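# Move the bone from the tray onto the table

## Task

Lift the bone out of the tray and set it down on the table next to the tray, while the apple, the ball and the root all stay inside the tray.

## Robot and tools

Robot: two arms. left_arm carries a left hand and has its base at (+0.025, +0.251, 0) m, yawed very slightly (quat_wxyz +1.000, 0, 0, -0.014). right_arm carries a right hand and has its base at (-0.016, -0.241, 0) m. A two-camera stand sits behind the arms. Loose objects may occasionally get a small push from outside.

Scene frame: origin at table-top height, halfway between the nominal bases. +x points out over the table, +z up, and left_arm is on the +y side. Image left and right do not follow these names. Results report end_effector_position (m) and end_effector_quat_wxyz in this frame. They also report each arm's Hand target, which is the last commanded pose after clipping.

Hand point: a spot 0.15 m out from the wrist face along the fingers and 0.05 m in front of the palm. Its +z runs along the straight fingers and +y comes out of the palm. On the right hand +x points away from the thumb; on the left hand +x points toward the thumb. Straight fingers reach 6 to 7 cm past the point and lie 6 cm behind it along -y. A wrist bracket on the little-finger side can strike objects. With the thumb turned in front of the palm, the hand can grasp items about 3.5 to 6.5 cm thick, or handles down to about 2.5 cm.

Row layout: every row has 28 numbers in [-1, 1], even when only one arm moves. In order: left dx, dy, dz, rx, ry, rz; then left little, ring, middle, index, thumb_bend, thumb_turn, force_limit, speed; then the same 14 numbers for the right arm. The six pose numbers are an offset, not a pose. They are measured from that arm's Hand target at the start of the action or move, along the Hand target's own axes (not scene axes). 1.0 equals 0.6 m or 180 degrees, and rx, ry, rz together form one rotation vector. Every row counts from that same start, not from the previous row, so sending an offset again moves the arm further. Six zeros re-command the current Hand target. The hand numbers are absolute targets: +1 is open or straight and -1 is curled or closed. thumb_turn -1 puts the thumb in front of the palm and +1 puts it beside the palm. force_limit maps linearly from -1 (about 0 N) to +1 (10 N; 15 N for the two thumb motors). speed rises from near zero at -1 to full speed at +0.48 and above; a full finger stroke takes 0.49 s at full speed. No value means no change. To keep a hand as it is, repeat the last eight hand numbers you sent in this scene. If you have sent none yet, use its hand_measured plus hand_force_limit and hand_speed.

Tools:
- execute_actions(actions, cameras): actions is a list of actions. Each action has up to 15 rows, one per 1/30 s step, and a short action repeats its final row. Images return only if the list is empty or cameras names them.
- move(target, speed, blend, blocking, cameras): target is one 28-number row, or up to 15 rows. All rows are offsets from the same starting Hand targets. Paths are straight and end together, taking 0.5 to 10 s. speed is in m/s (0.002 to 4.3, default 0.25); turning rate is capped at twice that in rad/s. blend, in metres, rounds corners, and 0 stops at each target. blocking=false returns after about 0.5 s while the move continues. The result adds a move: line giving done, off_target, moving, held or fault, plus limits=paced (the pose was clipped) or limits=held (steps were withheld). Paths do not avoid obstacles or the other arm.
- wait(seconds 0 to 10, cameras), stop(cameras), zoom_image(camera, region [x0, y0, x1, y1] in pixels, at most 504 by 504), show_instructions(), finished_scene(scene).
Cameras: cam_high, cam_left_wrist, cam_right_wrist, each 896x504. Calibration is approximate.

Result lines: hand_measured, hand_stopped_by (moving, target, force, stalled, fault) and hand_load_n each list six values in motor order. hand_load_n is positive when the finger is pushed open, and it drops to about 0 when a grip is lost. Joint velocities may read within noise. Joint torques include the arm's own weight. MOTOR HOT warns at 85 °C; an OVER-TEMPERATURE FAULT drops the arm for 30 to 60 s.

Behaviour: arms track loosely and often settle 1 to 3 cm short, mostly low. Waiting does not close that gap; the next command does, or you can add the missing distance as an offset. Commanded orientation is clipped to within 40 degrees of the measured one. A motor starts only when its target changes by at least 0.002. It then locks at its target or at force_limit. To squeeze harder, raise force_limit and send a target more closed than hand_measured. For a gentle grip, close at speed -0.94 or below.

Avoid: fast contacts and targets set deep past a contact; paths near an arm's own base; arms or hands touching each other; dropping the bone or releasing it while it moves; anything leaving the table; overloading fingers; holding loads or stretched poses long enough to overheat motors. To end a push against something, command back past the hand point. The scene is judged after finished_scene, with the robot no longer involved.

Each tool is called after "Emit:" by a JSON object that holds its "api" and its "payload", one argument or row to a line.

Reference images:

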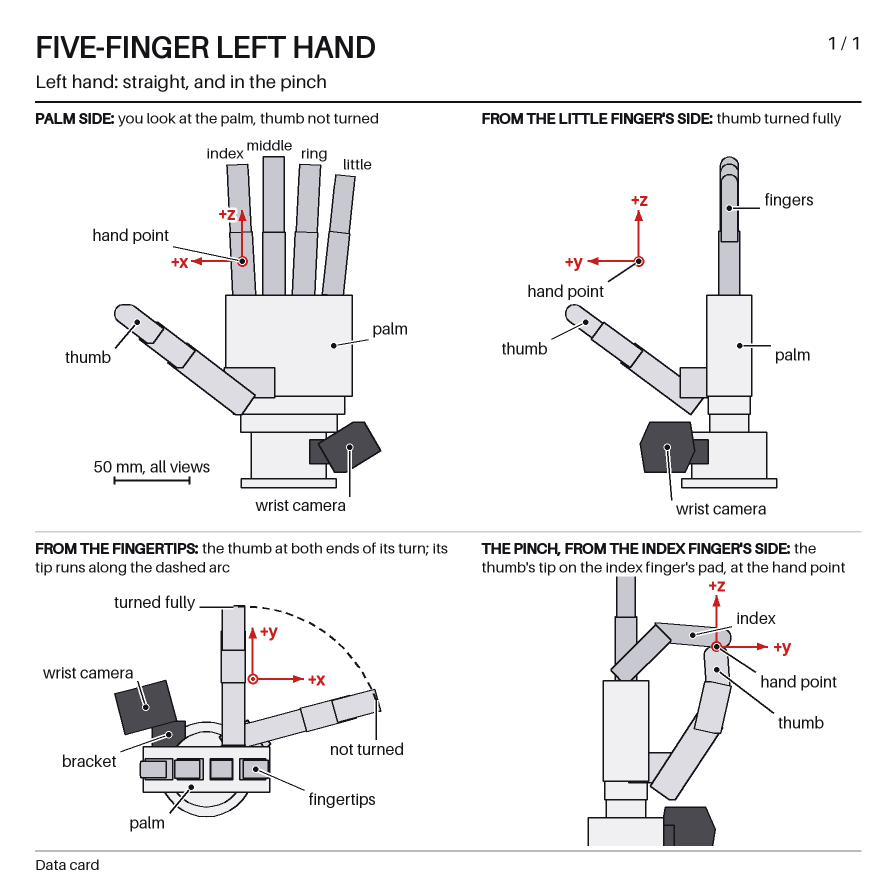

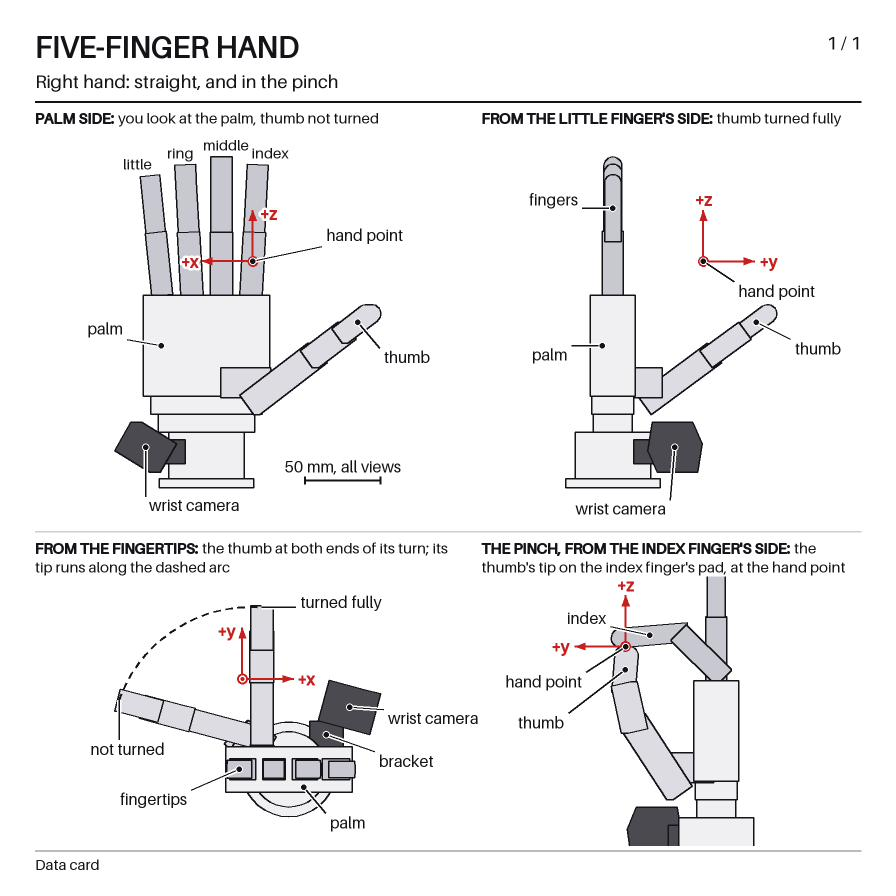

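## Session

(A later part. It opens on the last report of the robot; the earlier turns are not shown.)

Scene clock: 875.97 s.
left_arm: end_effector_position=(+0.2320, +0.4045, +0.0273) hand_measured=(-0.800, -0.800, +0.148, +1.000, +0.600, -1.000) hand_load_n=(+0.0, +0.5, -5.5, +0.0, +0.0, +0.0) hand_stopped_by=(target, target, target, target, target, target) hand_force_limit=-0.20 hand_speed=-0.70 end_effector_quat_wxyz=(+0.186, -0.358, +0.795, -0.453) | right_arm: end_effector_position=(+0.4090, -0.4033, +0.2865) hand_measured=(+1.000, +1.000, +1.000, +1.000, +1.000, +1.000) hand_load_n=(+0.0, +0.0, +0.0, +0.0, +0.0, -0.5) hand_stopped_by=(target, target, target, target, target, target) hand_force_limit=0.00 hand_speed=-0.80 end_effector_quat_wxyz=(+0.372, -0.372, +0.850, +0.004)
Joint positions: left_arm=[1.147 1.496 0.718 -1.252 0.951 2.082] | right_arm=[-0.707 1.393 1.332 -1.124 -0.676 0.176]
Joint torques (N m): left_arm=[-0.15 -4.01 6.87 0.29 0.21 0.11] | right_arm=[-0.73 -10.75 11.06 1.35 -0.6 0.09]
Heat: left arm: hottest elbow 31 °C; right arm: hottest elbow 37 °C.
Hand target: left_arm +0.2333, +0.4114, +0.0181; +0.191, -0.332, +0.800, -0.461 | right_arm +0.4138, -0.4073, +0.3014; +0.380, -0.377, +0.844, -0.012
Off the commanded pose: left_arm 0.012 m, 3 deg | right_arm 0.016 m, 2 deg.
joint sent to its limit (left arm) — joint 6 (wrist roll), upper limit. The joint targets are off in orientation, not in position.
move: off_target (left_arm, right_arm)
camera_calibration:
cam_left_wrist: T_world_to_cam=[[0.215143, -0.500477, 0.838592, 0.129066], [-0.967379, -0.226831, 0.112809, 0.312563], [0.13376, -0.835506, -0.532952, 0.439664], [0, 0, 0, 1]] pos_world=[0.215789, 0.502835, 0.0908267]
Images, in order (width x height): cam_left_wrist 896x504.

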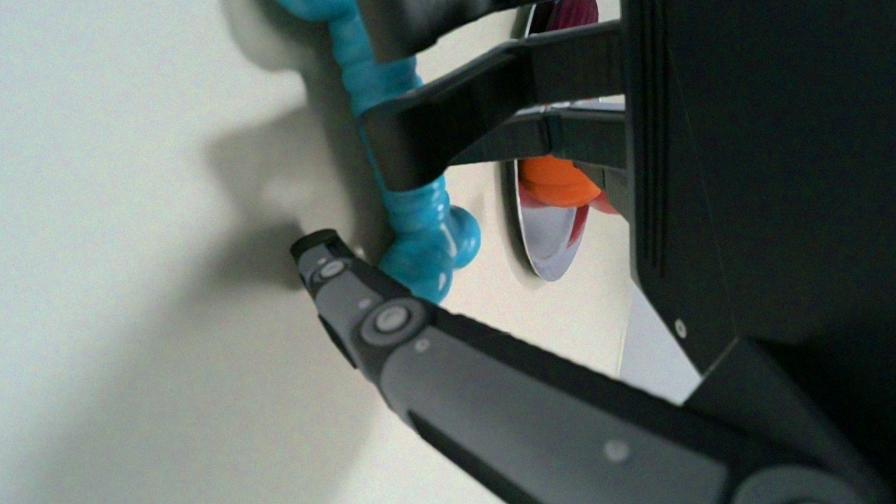

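Emit:
{"api": "move", "payload": {
  "target": [-0.0212, -0.1455, -0.0813, 0, 0, 0, -0.8, -0.8, 0.15, 1, 0.6, -1, -0.2, -0.7, 0, 0, 0, 0, 0, 0, 1, 1, 1, 1, 1, 1, 0, -0.8],
  "speed": 0.1,
  "cameras": ["cam_left_wrist", "cam_high"]
}}

Scene clock: 885.87 s.
left_arm: end_effector_position=(+0.2333, +0.4073, +0.1031) hand_measured=(-0.800, -0.800, +0.148, +1.000, +0.600, -1.000) hand_load_n=(+0.0, +0.0, +0.0, +0.0, +0.0, +0.0) hand_stopped_by=(target, target, target, target, target, target) hand_force_limit=-0.20 hand_speed=-0.70 end_effector_quat_wxyz=(+0.173, -0.362, +0.790, -0.463) | right_arm: end_effector_position=(+0.4090, -0.4033, +0.2865) hand_measured=(+1.000, +1.000, +1.000, +1.000, +1.000, +1.000) hand_load_n=(+0.0, +0.0, +0.0, +0.0, +0.0, +0.0) hand_stopped_by=(target, target, target, target, target, target) hand_force_limit=0.00 hand_speed=-0.80 end_effector_quat_wxyz=(+0.372, -0.372, +0.850, +0.004)
Joint positions: left_arm=[1.146 1.384 0.838 -1.524 0.95 2.09] | right_arm=[-0.707 1.393 1.332 -1.124 -0.676 0.176]
Joint torques (N m): left_arm=[-1.26 -6.3 11.7 -1.48 0.7 0.01] | right_arm=[-0.67 -10.81 11.08 1.37 -0.59 0.09]
Heat: left arm: hottest elbow 31 °C; right arm: hottest elbow 37 °C.
Hand target: left_arm +0.2434, +0.4192, +0.1180; +0.191, -0.332, +0.800, -0.461 | right_arm +0.4138, -0.4073, +0.3014; +0.380, -0.377, +0.844, -0.012
Off the commanded pose: left_arm 0.022 m, 4 deg | right_arm 0.016 m, 2 deg.
joint sent to its limit (left arm) — joint 6 (wrist roll), upper limit. The joint targets still meet the commanded pose.
move: off_target (left_arm, right_arm)
camera_calibration:
cam_left_wrist: T_world_to_cam=[[0.224454, -0.475094, 0.850827, 0.0528623], [-0.966785, -0.218102, 0.133259, 0.300157], [0.122257, -0.852477, -0.508268, 0.489331], [0, 0, 0, 1]] pos_world=[0.218498, 0.507723, 0.163736]
Images, in order (width x height): cam_high 896x504, cam_left_wrist 896x504.

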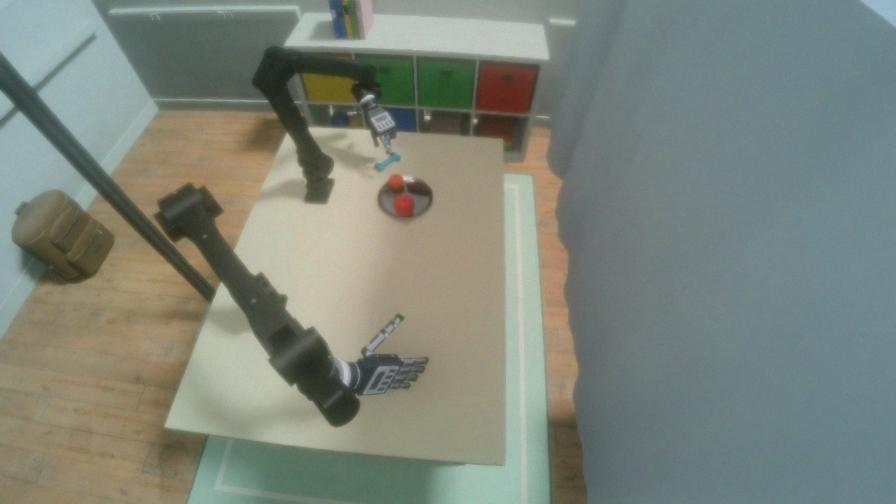

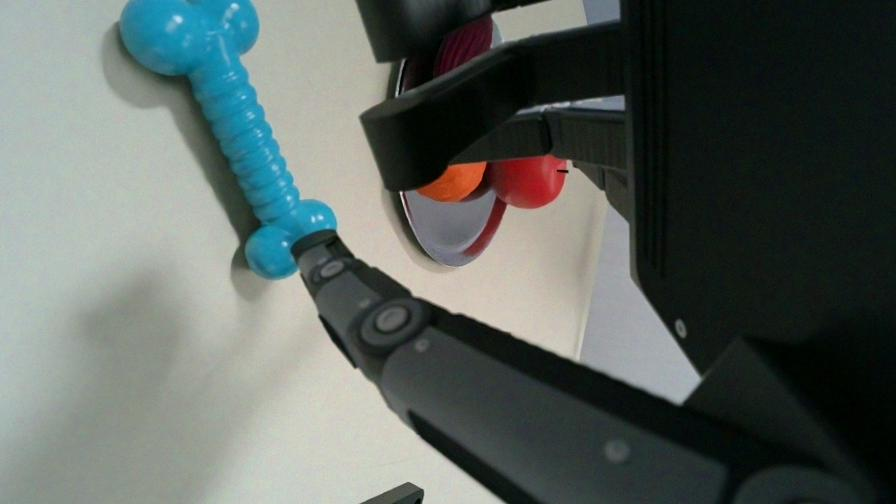

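Emit:
{"api": "move", "payload": {
  "target": [0, 0, 0, 0, 0, 0, -0.8, -0.8, 0.15, 1, 0.6, -1, -0.2, -0.7, 0.0743, 0.4168, 0.1082, -0.0645, -0.268, -0.517, -0.8, -0.8, 0.12, 1, 0.45, -1, 0, 0],
  "speed": 0.3,
  "cameras": ["all"]
}}

Scene clock: 916.10 s.
left_arm: end_effector_position=(+0.2333, +0.4073, +0.1031) hand_measured=(-0.800, -0.800, +0.148, +1.000, +0.600, -1.000) hand_load_n=(+0.0, +0.5, +0.0, +0.0, +0.0, +0.0) hand_stopped_by=(target, target, target, target, target, target) hand_force_limit=-0.20 hand_speed=-0.70 end_effector_quat_wxyz=(+0.173, -0.362, +0.790, -0.463) | right_arm: end_effector_position=(+0.2784, -0.2419, +0.1474) hand_measured=(-0.800, -0.800, +0.120, +1.000, +0.450, -1.000) hand_load_n=(+0.0, +0.0, +0.0, +0.0, +0.0, +0.0) hand_stopped_by=(target, target, target, target, target, target) hand_force_limit=0.00 hand_speed=0.00 end_effector_quat_wxyz=(-0.497, +0.857, -0.121, +0.063)
Joint positions: left_arm=[1.146 1.384 0.838 -1.524 0.95 2.09] | right_arm=[-0.458 1.319 0.92 -1.493 -1.018 -1.927]
Joint torques (N m): left_arm=[-1.44 -6.59 11.75 -1.42 0.68 0.03] | right_arm=[0.15 -7.3 7.84 -0.62 -0.68 -0.1]
Heat: left arm: hottest elbow 32 °C; right arm: hottest elbow 36 °C.
Hand target: left_arm +0.2434, +0.4192, +0.1180; +0.191, -0.332, +0.800, -0.461 | right_arm +0.2802, -0.2397, +0.1502; -0.496, +0.859, -0.109, +0.063
Off the commanded pose: left_arm 0.022 m, 4 deg | right_arm 0.004 m, 1 deg.
joint sent to its limit (left arm) — joint 6 (wrist roll), upper limit. The joint targets still meet the commanded pose.
move: off_target (left_arm)
camera_calibration:
cam_left_wrist: T_world_to_cam=[[0.224454, -0.475094, 0.850827, 0.0528623], [-0.966785, -0.218102, 0.133259, 0.300157], [0.122257, -0.852477, -0.508268, 0.489331], [0, 0, 0, 1]] pos_world=[0.218498, 0.507723, 0.163736]
cam_right_wrist: T_world_to_cam=[[0.0703166, -0.526256, -0.847414, -0.0191826], [-0.968032, -0.241045, 0.0693668, 0.209286], [-0.240769, 0.815446, -0.526382, 0.458425], [0, 0, 0, 1]] pos_world=[0.314319, -0.333468, 0.210533]

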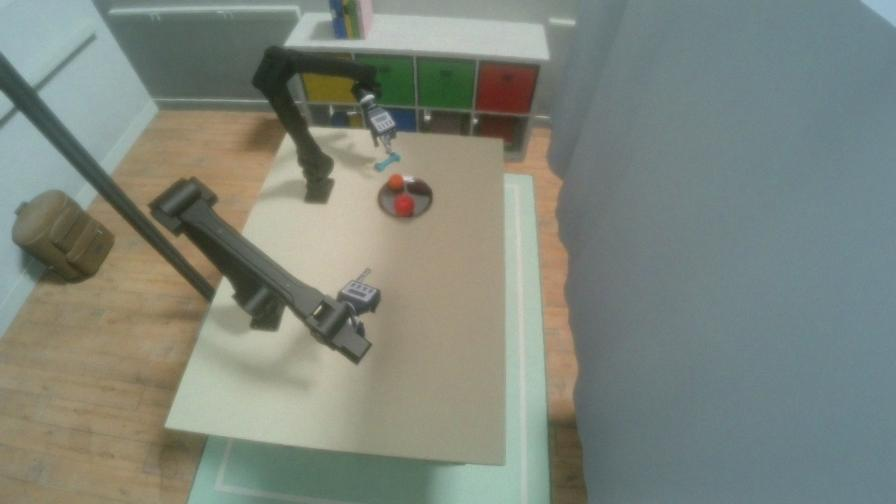

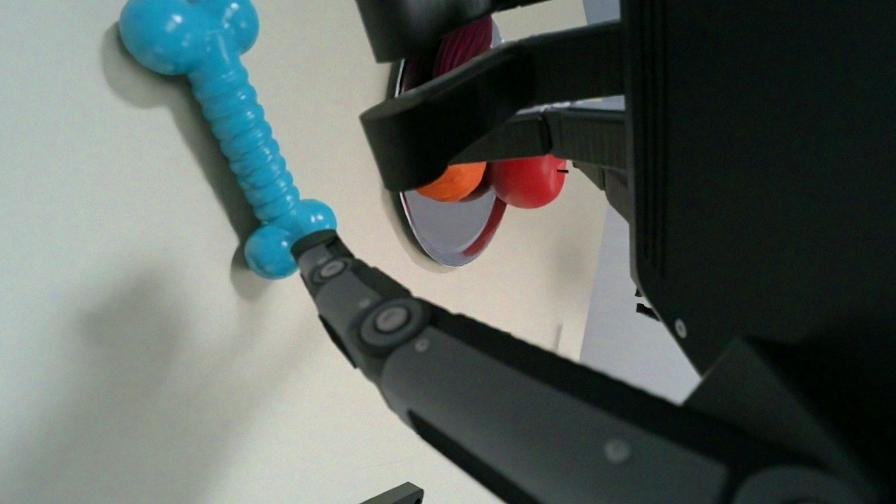

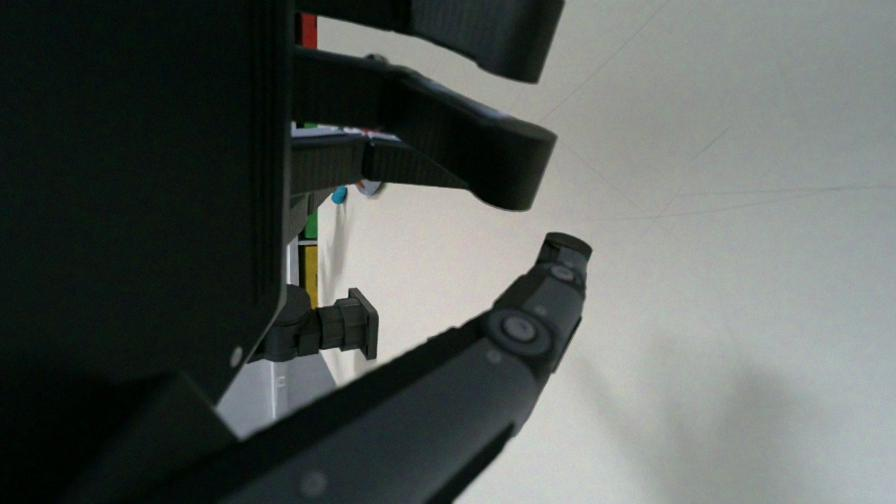

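Emit:
{"api": "move", "payload": {
  "target": [
    [0, 0, 0, 0, 0, 0, -0.8, -0.8, 0.15, 1, 0.6, -1, -0.2, -0.7, 0, 0.159, 0.0918, 0, 0, 0, -0.8, -0.8, 0.12, 1, 0.45, -1, 0, 0],
    [0, 0, 0, 0, 0, 0, -0.8, -0.8, 0.15, 1, 0.6, -1, -0.2, -0.7, 0, 0.179, 0.1033, 0, 0, 0, -0.8, -0.8, 0.12, 1, 0.45, -1, 0, 0]
  ],
  "speed": [0.1, 0.02],
  "cameras": ["cam_right_wrist"]
}}

Scene clock: 925.70 s.
left_arm: end_effector_position=(+0.2333, +0.4073, +0.1031) hand_measured=(-0.800, -0.800, +0.148, +1.000, +0.600, -1.000) hand_load_n=(+0.0, +0.0, +0.0, +0.0, +0.0, +0.0) hand_stopped_by=(target, target, target, target, target, target) hand_force_limit=-0.20 hand_speed=-0.70 end_effector_quat_wxyz=(+0.173, -0.362, +0.790, -0.463) | right_arm: end_effector_position=(+0.2778, -0.2416, +0.0286) hand_measured=(-0.800, -0.800, +0.120, +1.000, +0.450, -1.000) hand_load_n=(+0.0, +0.0, +0.0, +0.0, +0.0, +0.0) hand_stopped_by=(target, target, target, target, target, target) hand_force_limit=0.00 hand_speed=0.00 end_effector_quat_wxyz=(-0.497, +0.857, -0.120, +0.062)
Joint positions: left_arm=[1.146 1.384 0.838 -1.524 0.95 2.09] | right_arm=[-0.458 1.52 0.753 -1.129 -1.018 -1.933]
Joint torques (N m): left_arm=[-1.26 -6.53 11.73 -1.43 0.68 0.04] | right_arm=[0.15 -7.82 5.59 0.24 -0.68 -0.06]
Heat: left arm: hottest elbow 33 °C; right arm: hottest elbow 35 °C.
Hand target: left_arm +0.2434, +0.4192, +0.1180; +0.191, -0.332, +0.800, -0.461 | right_arm +0.2802, -0.2397, +0.0262; -0.496, +0.859, -0.109, +0.063
Off the commanded pose: left_arm 0.022 m, 4 deg | right_arm 0.004 m, 1 deg.
joint sent to its limit (left arm) — joint 6 (wrist roll), upper limit. The joint targets still meet the commanded pose.
move: off_target (left_arm)
camera_calibration:
cam_right_wrist: T_world_to_cam=[[0.0718147, -0.525124, -0.84799, -0.119707], [-0.967347, -0.243859, 0.0690884, 0.21609], [-0.24307, 0.815339, -0.52549, 0.396149], [0, 0, 0, 1]] pos_world=[0.313923, -0.333161, 0.0917321]
Images, in order (width x height): cam_right_wrist 896x504.

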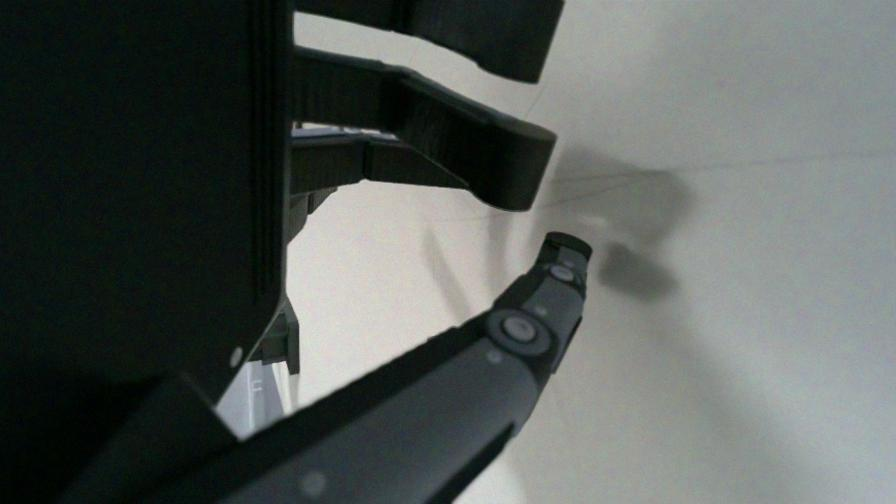

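Emit:
{"api": "move", "payload": {
  "target": [
    [0, 0, 0, 0, 0, 0, -0.8, -0.8, 0.15, 1, 0.6, -1, -0.2, -0.7, 0, 0.0087, 0.005, 0, 0, 0, -0.8, -0.8, 0.12, 1, 0.45, -1, 0, 0],
    [0, 0, 0, 0, 0, 0, -0.8, -0.8, 0.15, 1, 0.6, -1, -0.2, -0.7, 0, 0.0115, 0.0067, 0, 0, 0, -0.8, -0.8, 0.12, 1, 0.45, -1, 0, 0]
  ],
  "speed": [0.02, 0.02],
  "cameras": ["cam_right_wrist"]
}}

Scene clock: 932.13 s.
left_arm: end_effector_position=(+0.2333, +0.4073, +0.1031) hand_measured=(-0.800, -0.800, +0.148, +1.000, +0.600, -1.000) hand_load_n=(+0.0, +0.0, +0.0, +0.0, +0.0, +0.0) hand_stopped_by=(target, target, target, target, target, target) hand_force_limit=-0.20 hand_speed=-0.70 end_effector_quat_wxyz=(+0.173, -0.362, +0.790, -0.463) | right_arm: end_effector_position=(+0.2787, -0.2420, +0.0230) hand_measured=(-0.800, -0.800, +0.120, +1.000, +0.450, -1.000) hand_load_n=(+0.0, +0.0, -0.5, +0.0, +0.0, +0.0) hand_stopped_by=(target, target, target, target, target, target) hand_force_limit=0.00 hand_speed=0.00 end_effector_quat_wxyz=(-0.497, +0.857, -0.119, +0.064)
Joint positions: left_arm=[1.146 1.384 0.838 -1.524 0.95 2.09] | right_arm=[-0.458 1.532 0.748 -1.108 -1.018 -1.933]
Joint torques (N m): left_arm=[-0.97 -6.48 11.73 -1.42 0.66 0.02] | right_arm=[0.15 -7.36 5.3 0.44 -0.68 -0.05]
Heat: left arm: hottest elbow 33 °C; right arm: hottest elbow 34 °C.
Hand target: left_arm +0.2434, +0.4192, +0.1180; +0.191, -0.332, +0.800, -0.461 | right_arm +0.2803, -0.2396, +0.0183; -0.496, +0.859, -0.109, +0.063
Off the commanded pose: left_arm 0.022 m, 4 deg | right_arm 0.006 m, 1 deg.
joint sent to its limit (left arm) — joint 6 (wrist roll), upper limit. The joint targets still meet the commanded pose.
move: off_target (left_arm)
camera_calibration:
cam_right_wrist: T_world_to_cam=[[0.0750485, -0.526465, -0.846878, -0.125956], [-0.967638, -0.243639, 0.0657092, 0.217423], [-0.240926, 0.814539, -0.527712, 0.393013], [0, 0, 0, 1]] pos_world=[0.314527, -0.333463, 0.0864422]
Images, in order (width x height): cam_right_wrist 896x504.

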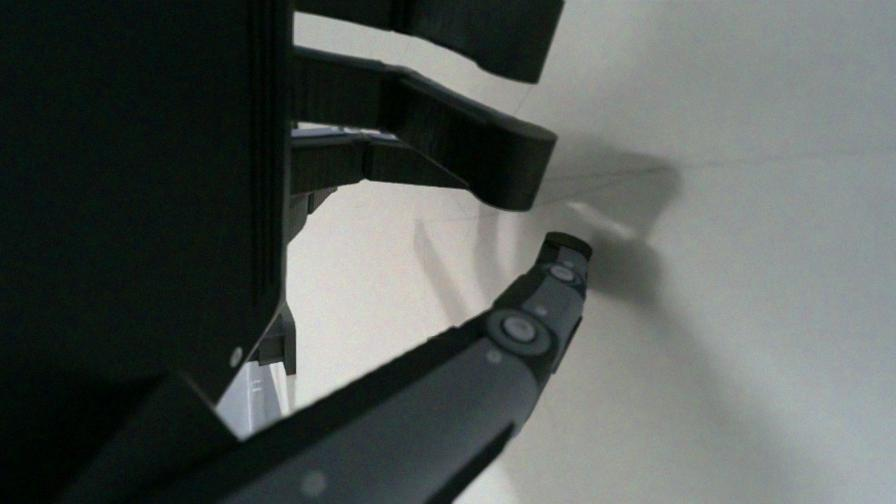

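Emit:
{"api": "move", "payload": {
  "target": [
    [0, 0, 0, 0, 0, 0, -0.8, -0.8, 0.15, 1, 0.6, -1, -0.2, -0.7, 0, 0.0058, 0.0033, 0, 0, 0, -0.8, -0.8, 0.12, 1, 0.45, -1, 0, 0],
    [0, 0, 0, 0, 0, 0, -0.8, -0.8, 0.15, 1, 0.6, -1, -0.2, -0.7, 0, 0.0087, 0.005, 0, 0, 0, -0.8, -0.8, 0.12, 1, 0.45, -1, 0, 0]
  ],
  "speed": [0.02, 0.02],
  "cameras": ["cam_right_wrist"]
}}

Scene clock: 938.57 s.
left_arm: end_effector_position=(+0.2333, +0.4073, +0.1031) hand_measured=(-0.800, -0.800, +0.148, +1.000, +0.600, -1.000) hand_load_n=(+0.0, +0.0, +0.0, +0.0, +0.0, +0.0) hand_stopped_by=(target, target, target, target, target, target) hand_force_limit=-0.20 hand_speed=-0.70 end_effector_quat_wxyz=(+0.173, -0.362, +0.790, -0.463) | right_arm: end_effector_position=(+0.2789, -0.2406, +0.0224) hand_measured=(-0.800, -0.800, +0.120, +1.000, +0.450, -1.000) hand_load_n=(+0.0, +0.0, -1.5, -0.5, +0.0, +0.0) hand_stopped_by=(target, target, target, target, target, target) hand_force_limit=0.00 hand_speed=0.00 end_effector_quat_wxyz=(-0.501, +0.855, -0.121, +0.064)
Joint positions: left_arm=[1.146 1.384 0.838 -1.524 0.95 2.09] | right_arm=[-0.458 1.536 0.746 -1.105 -1.027 -1.933]
Joint torques (N m): left_arm=[-1.26 -6.24 11.67 -1.4 0.68 0.03] | right_arm=[0.09 -6.59 4.93 1.13 -0.32 -0.07]
Heat: left arm: hottest elbow 33 °C; right arm: hottest elbow 34 °C.
Hand target: left_arm +0.2434, +0.4192, +0.1180; +0.191, -0.332, +0.800, -0.461 | right_arm +0.2803, -0.2397, +0.0123; -0.496, +0.859, -0.109, +0.063
Off the commanded pose: left_arm 0.022 m, 4 deg | right_arm 0.010 m, 1 deg.
joint sent to its limit (left arm) — joint 6 (wrist roll), upper limit. The joint targets still meet the commanded pose.
move: off_target (left_arm)
camera_calibration:
cam_right_wrist: T_world_to_cam=[[0.0740032, -0.519382, -0.851332, -0.123799], [-0.968314, -0.2416, 0.0632242, 0.218794], [-0.23852, 0.819677, -0.520804, 0.392009], [0, 0, 0, 1]] pos_world=[0.314524, -0.332759, 0.0849331]
Images, in order (width x height): cam_right_wrist 896x504.

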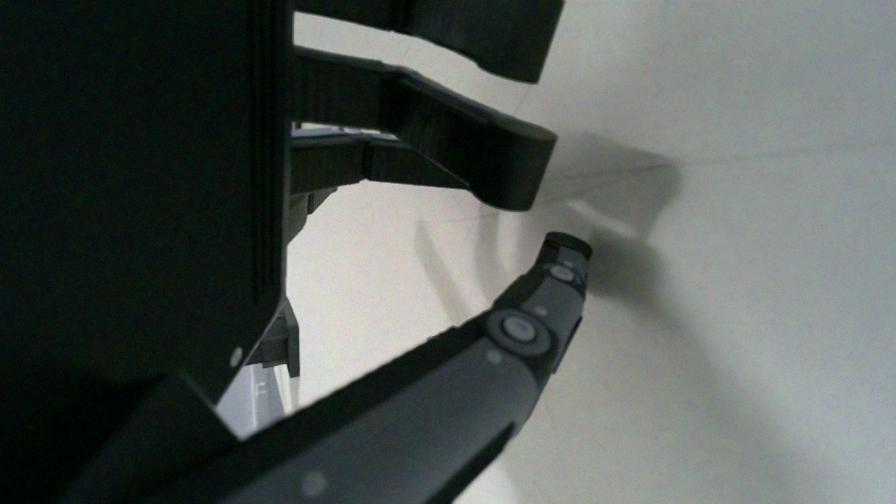

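Emit:
{"api": "finished_scene", "payload": {
  "scene": 1
}}

The scene is finished: the task was done.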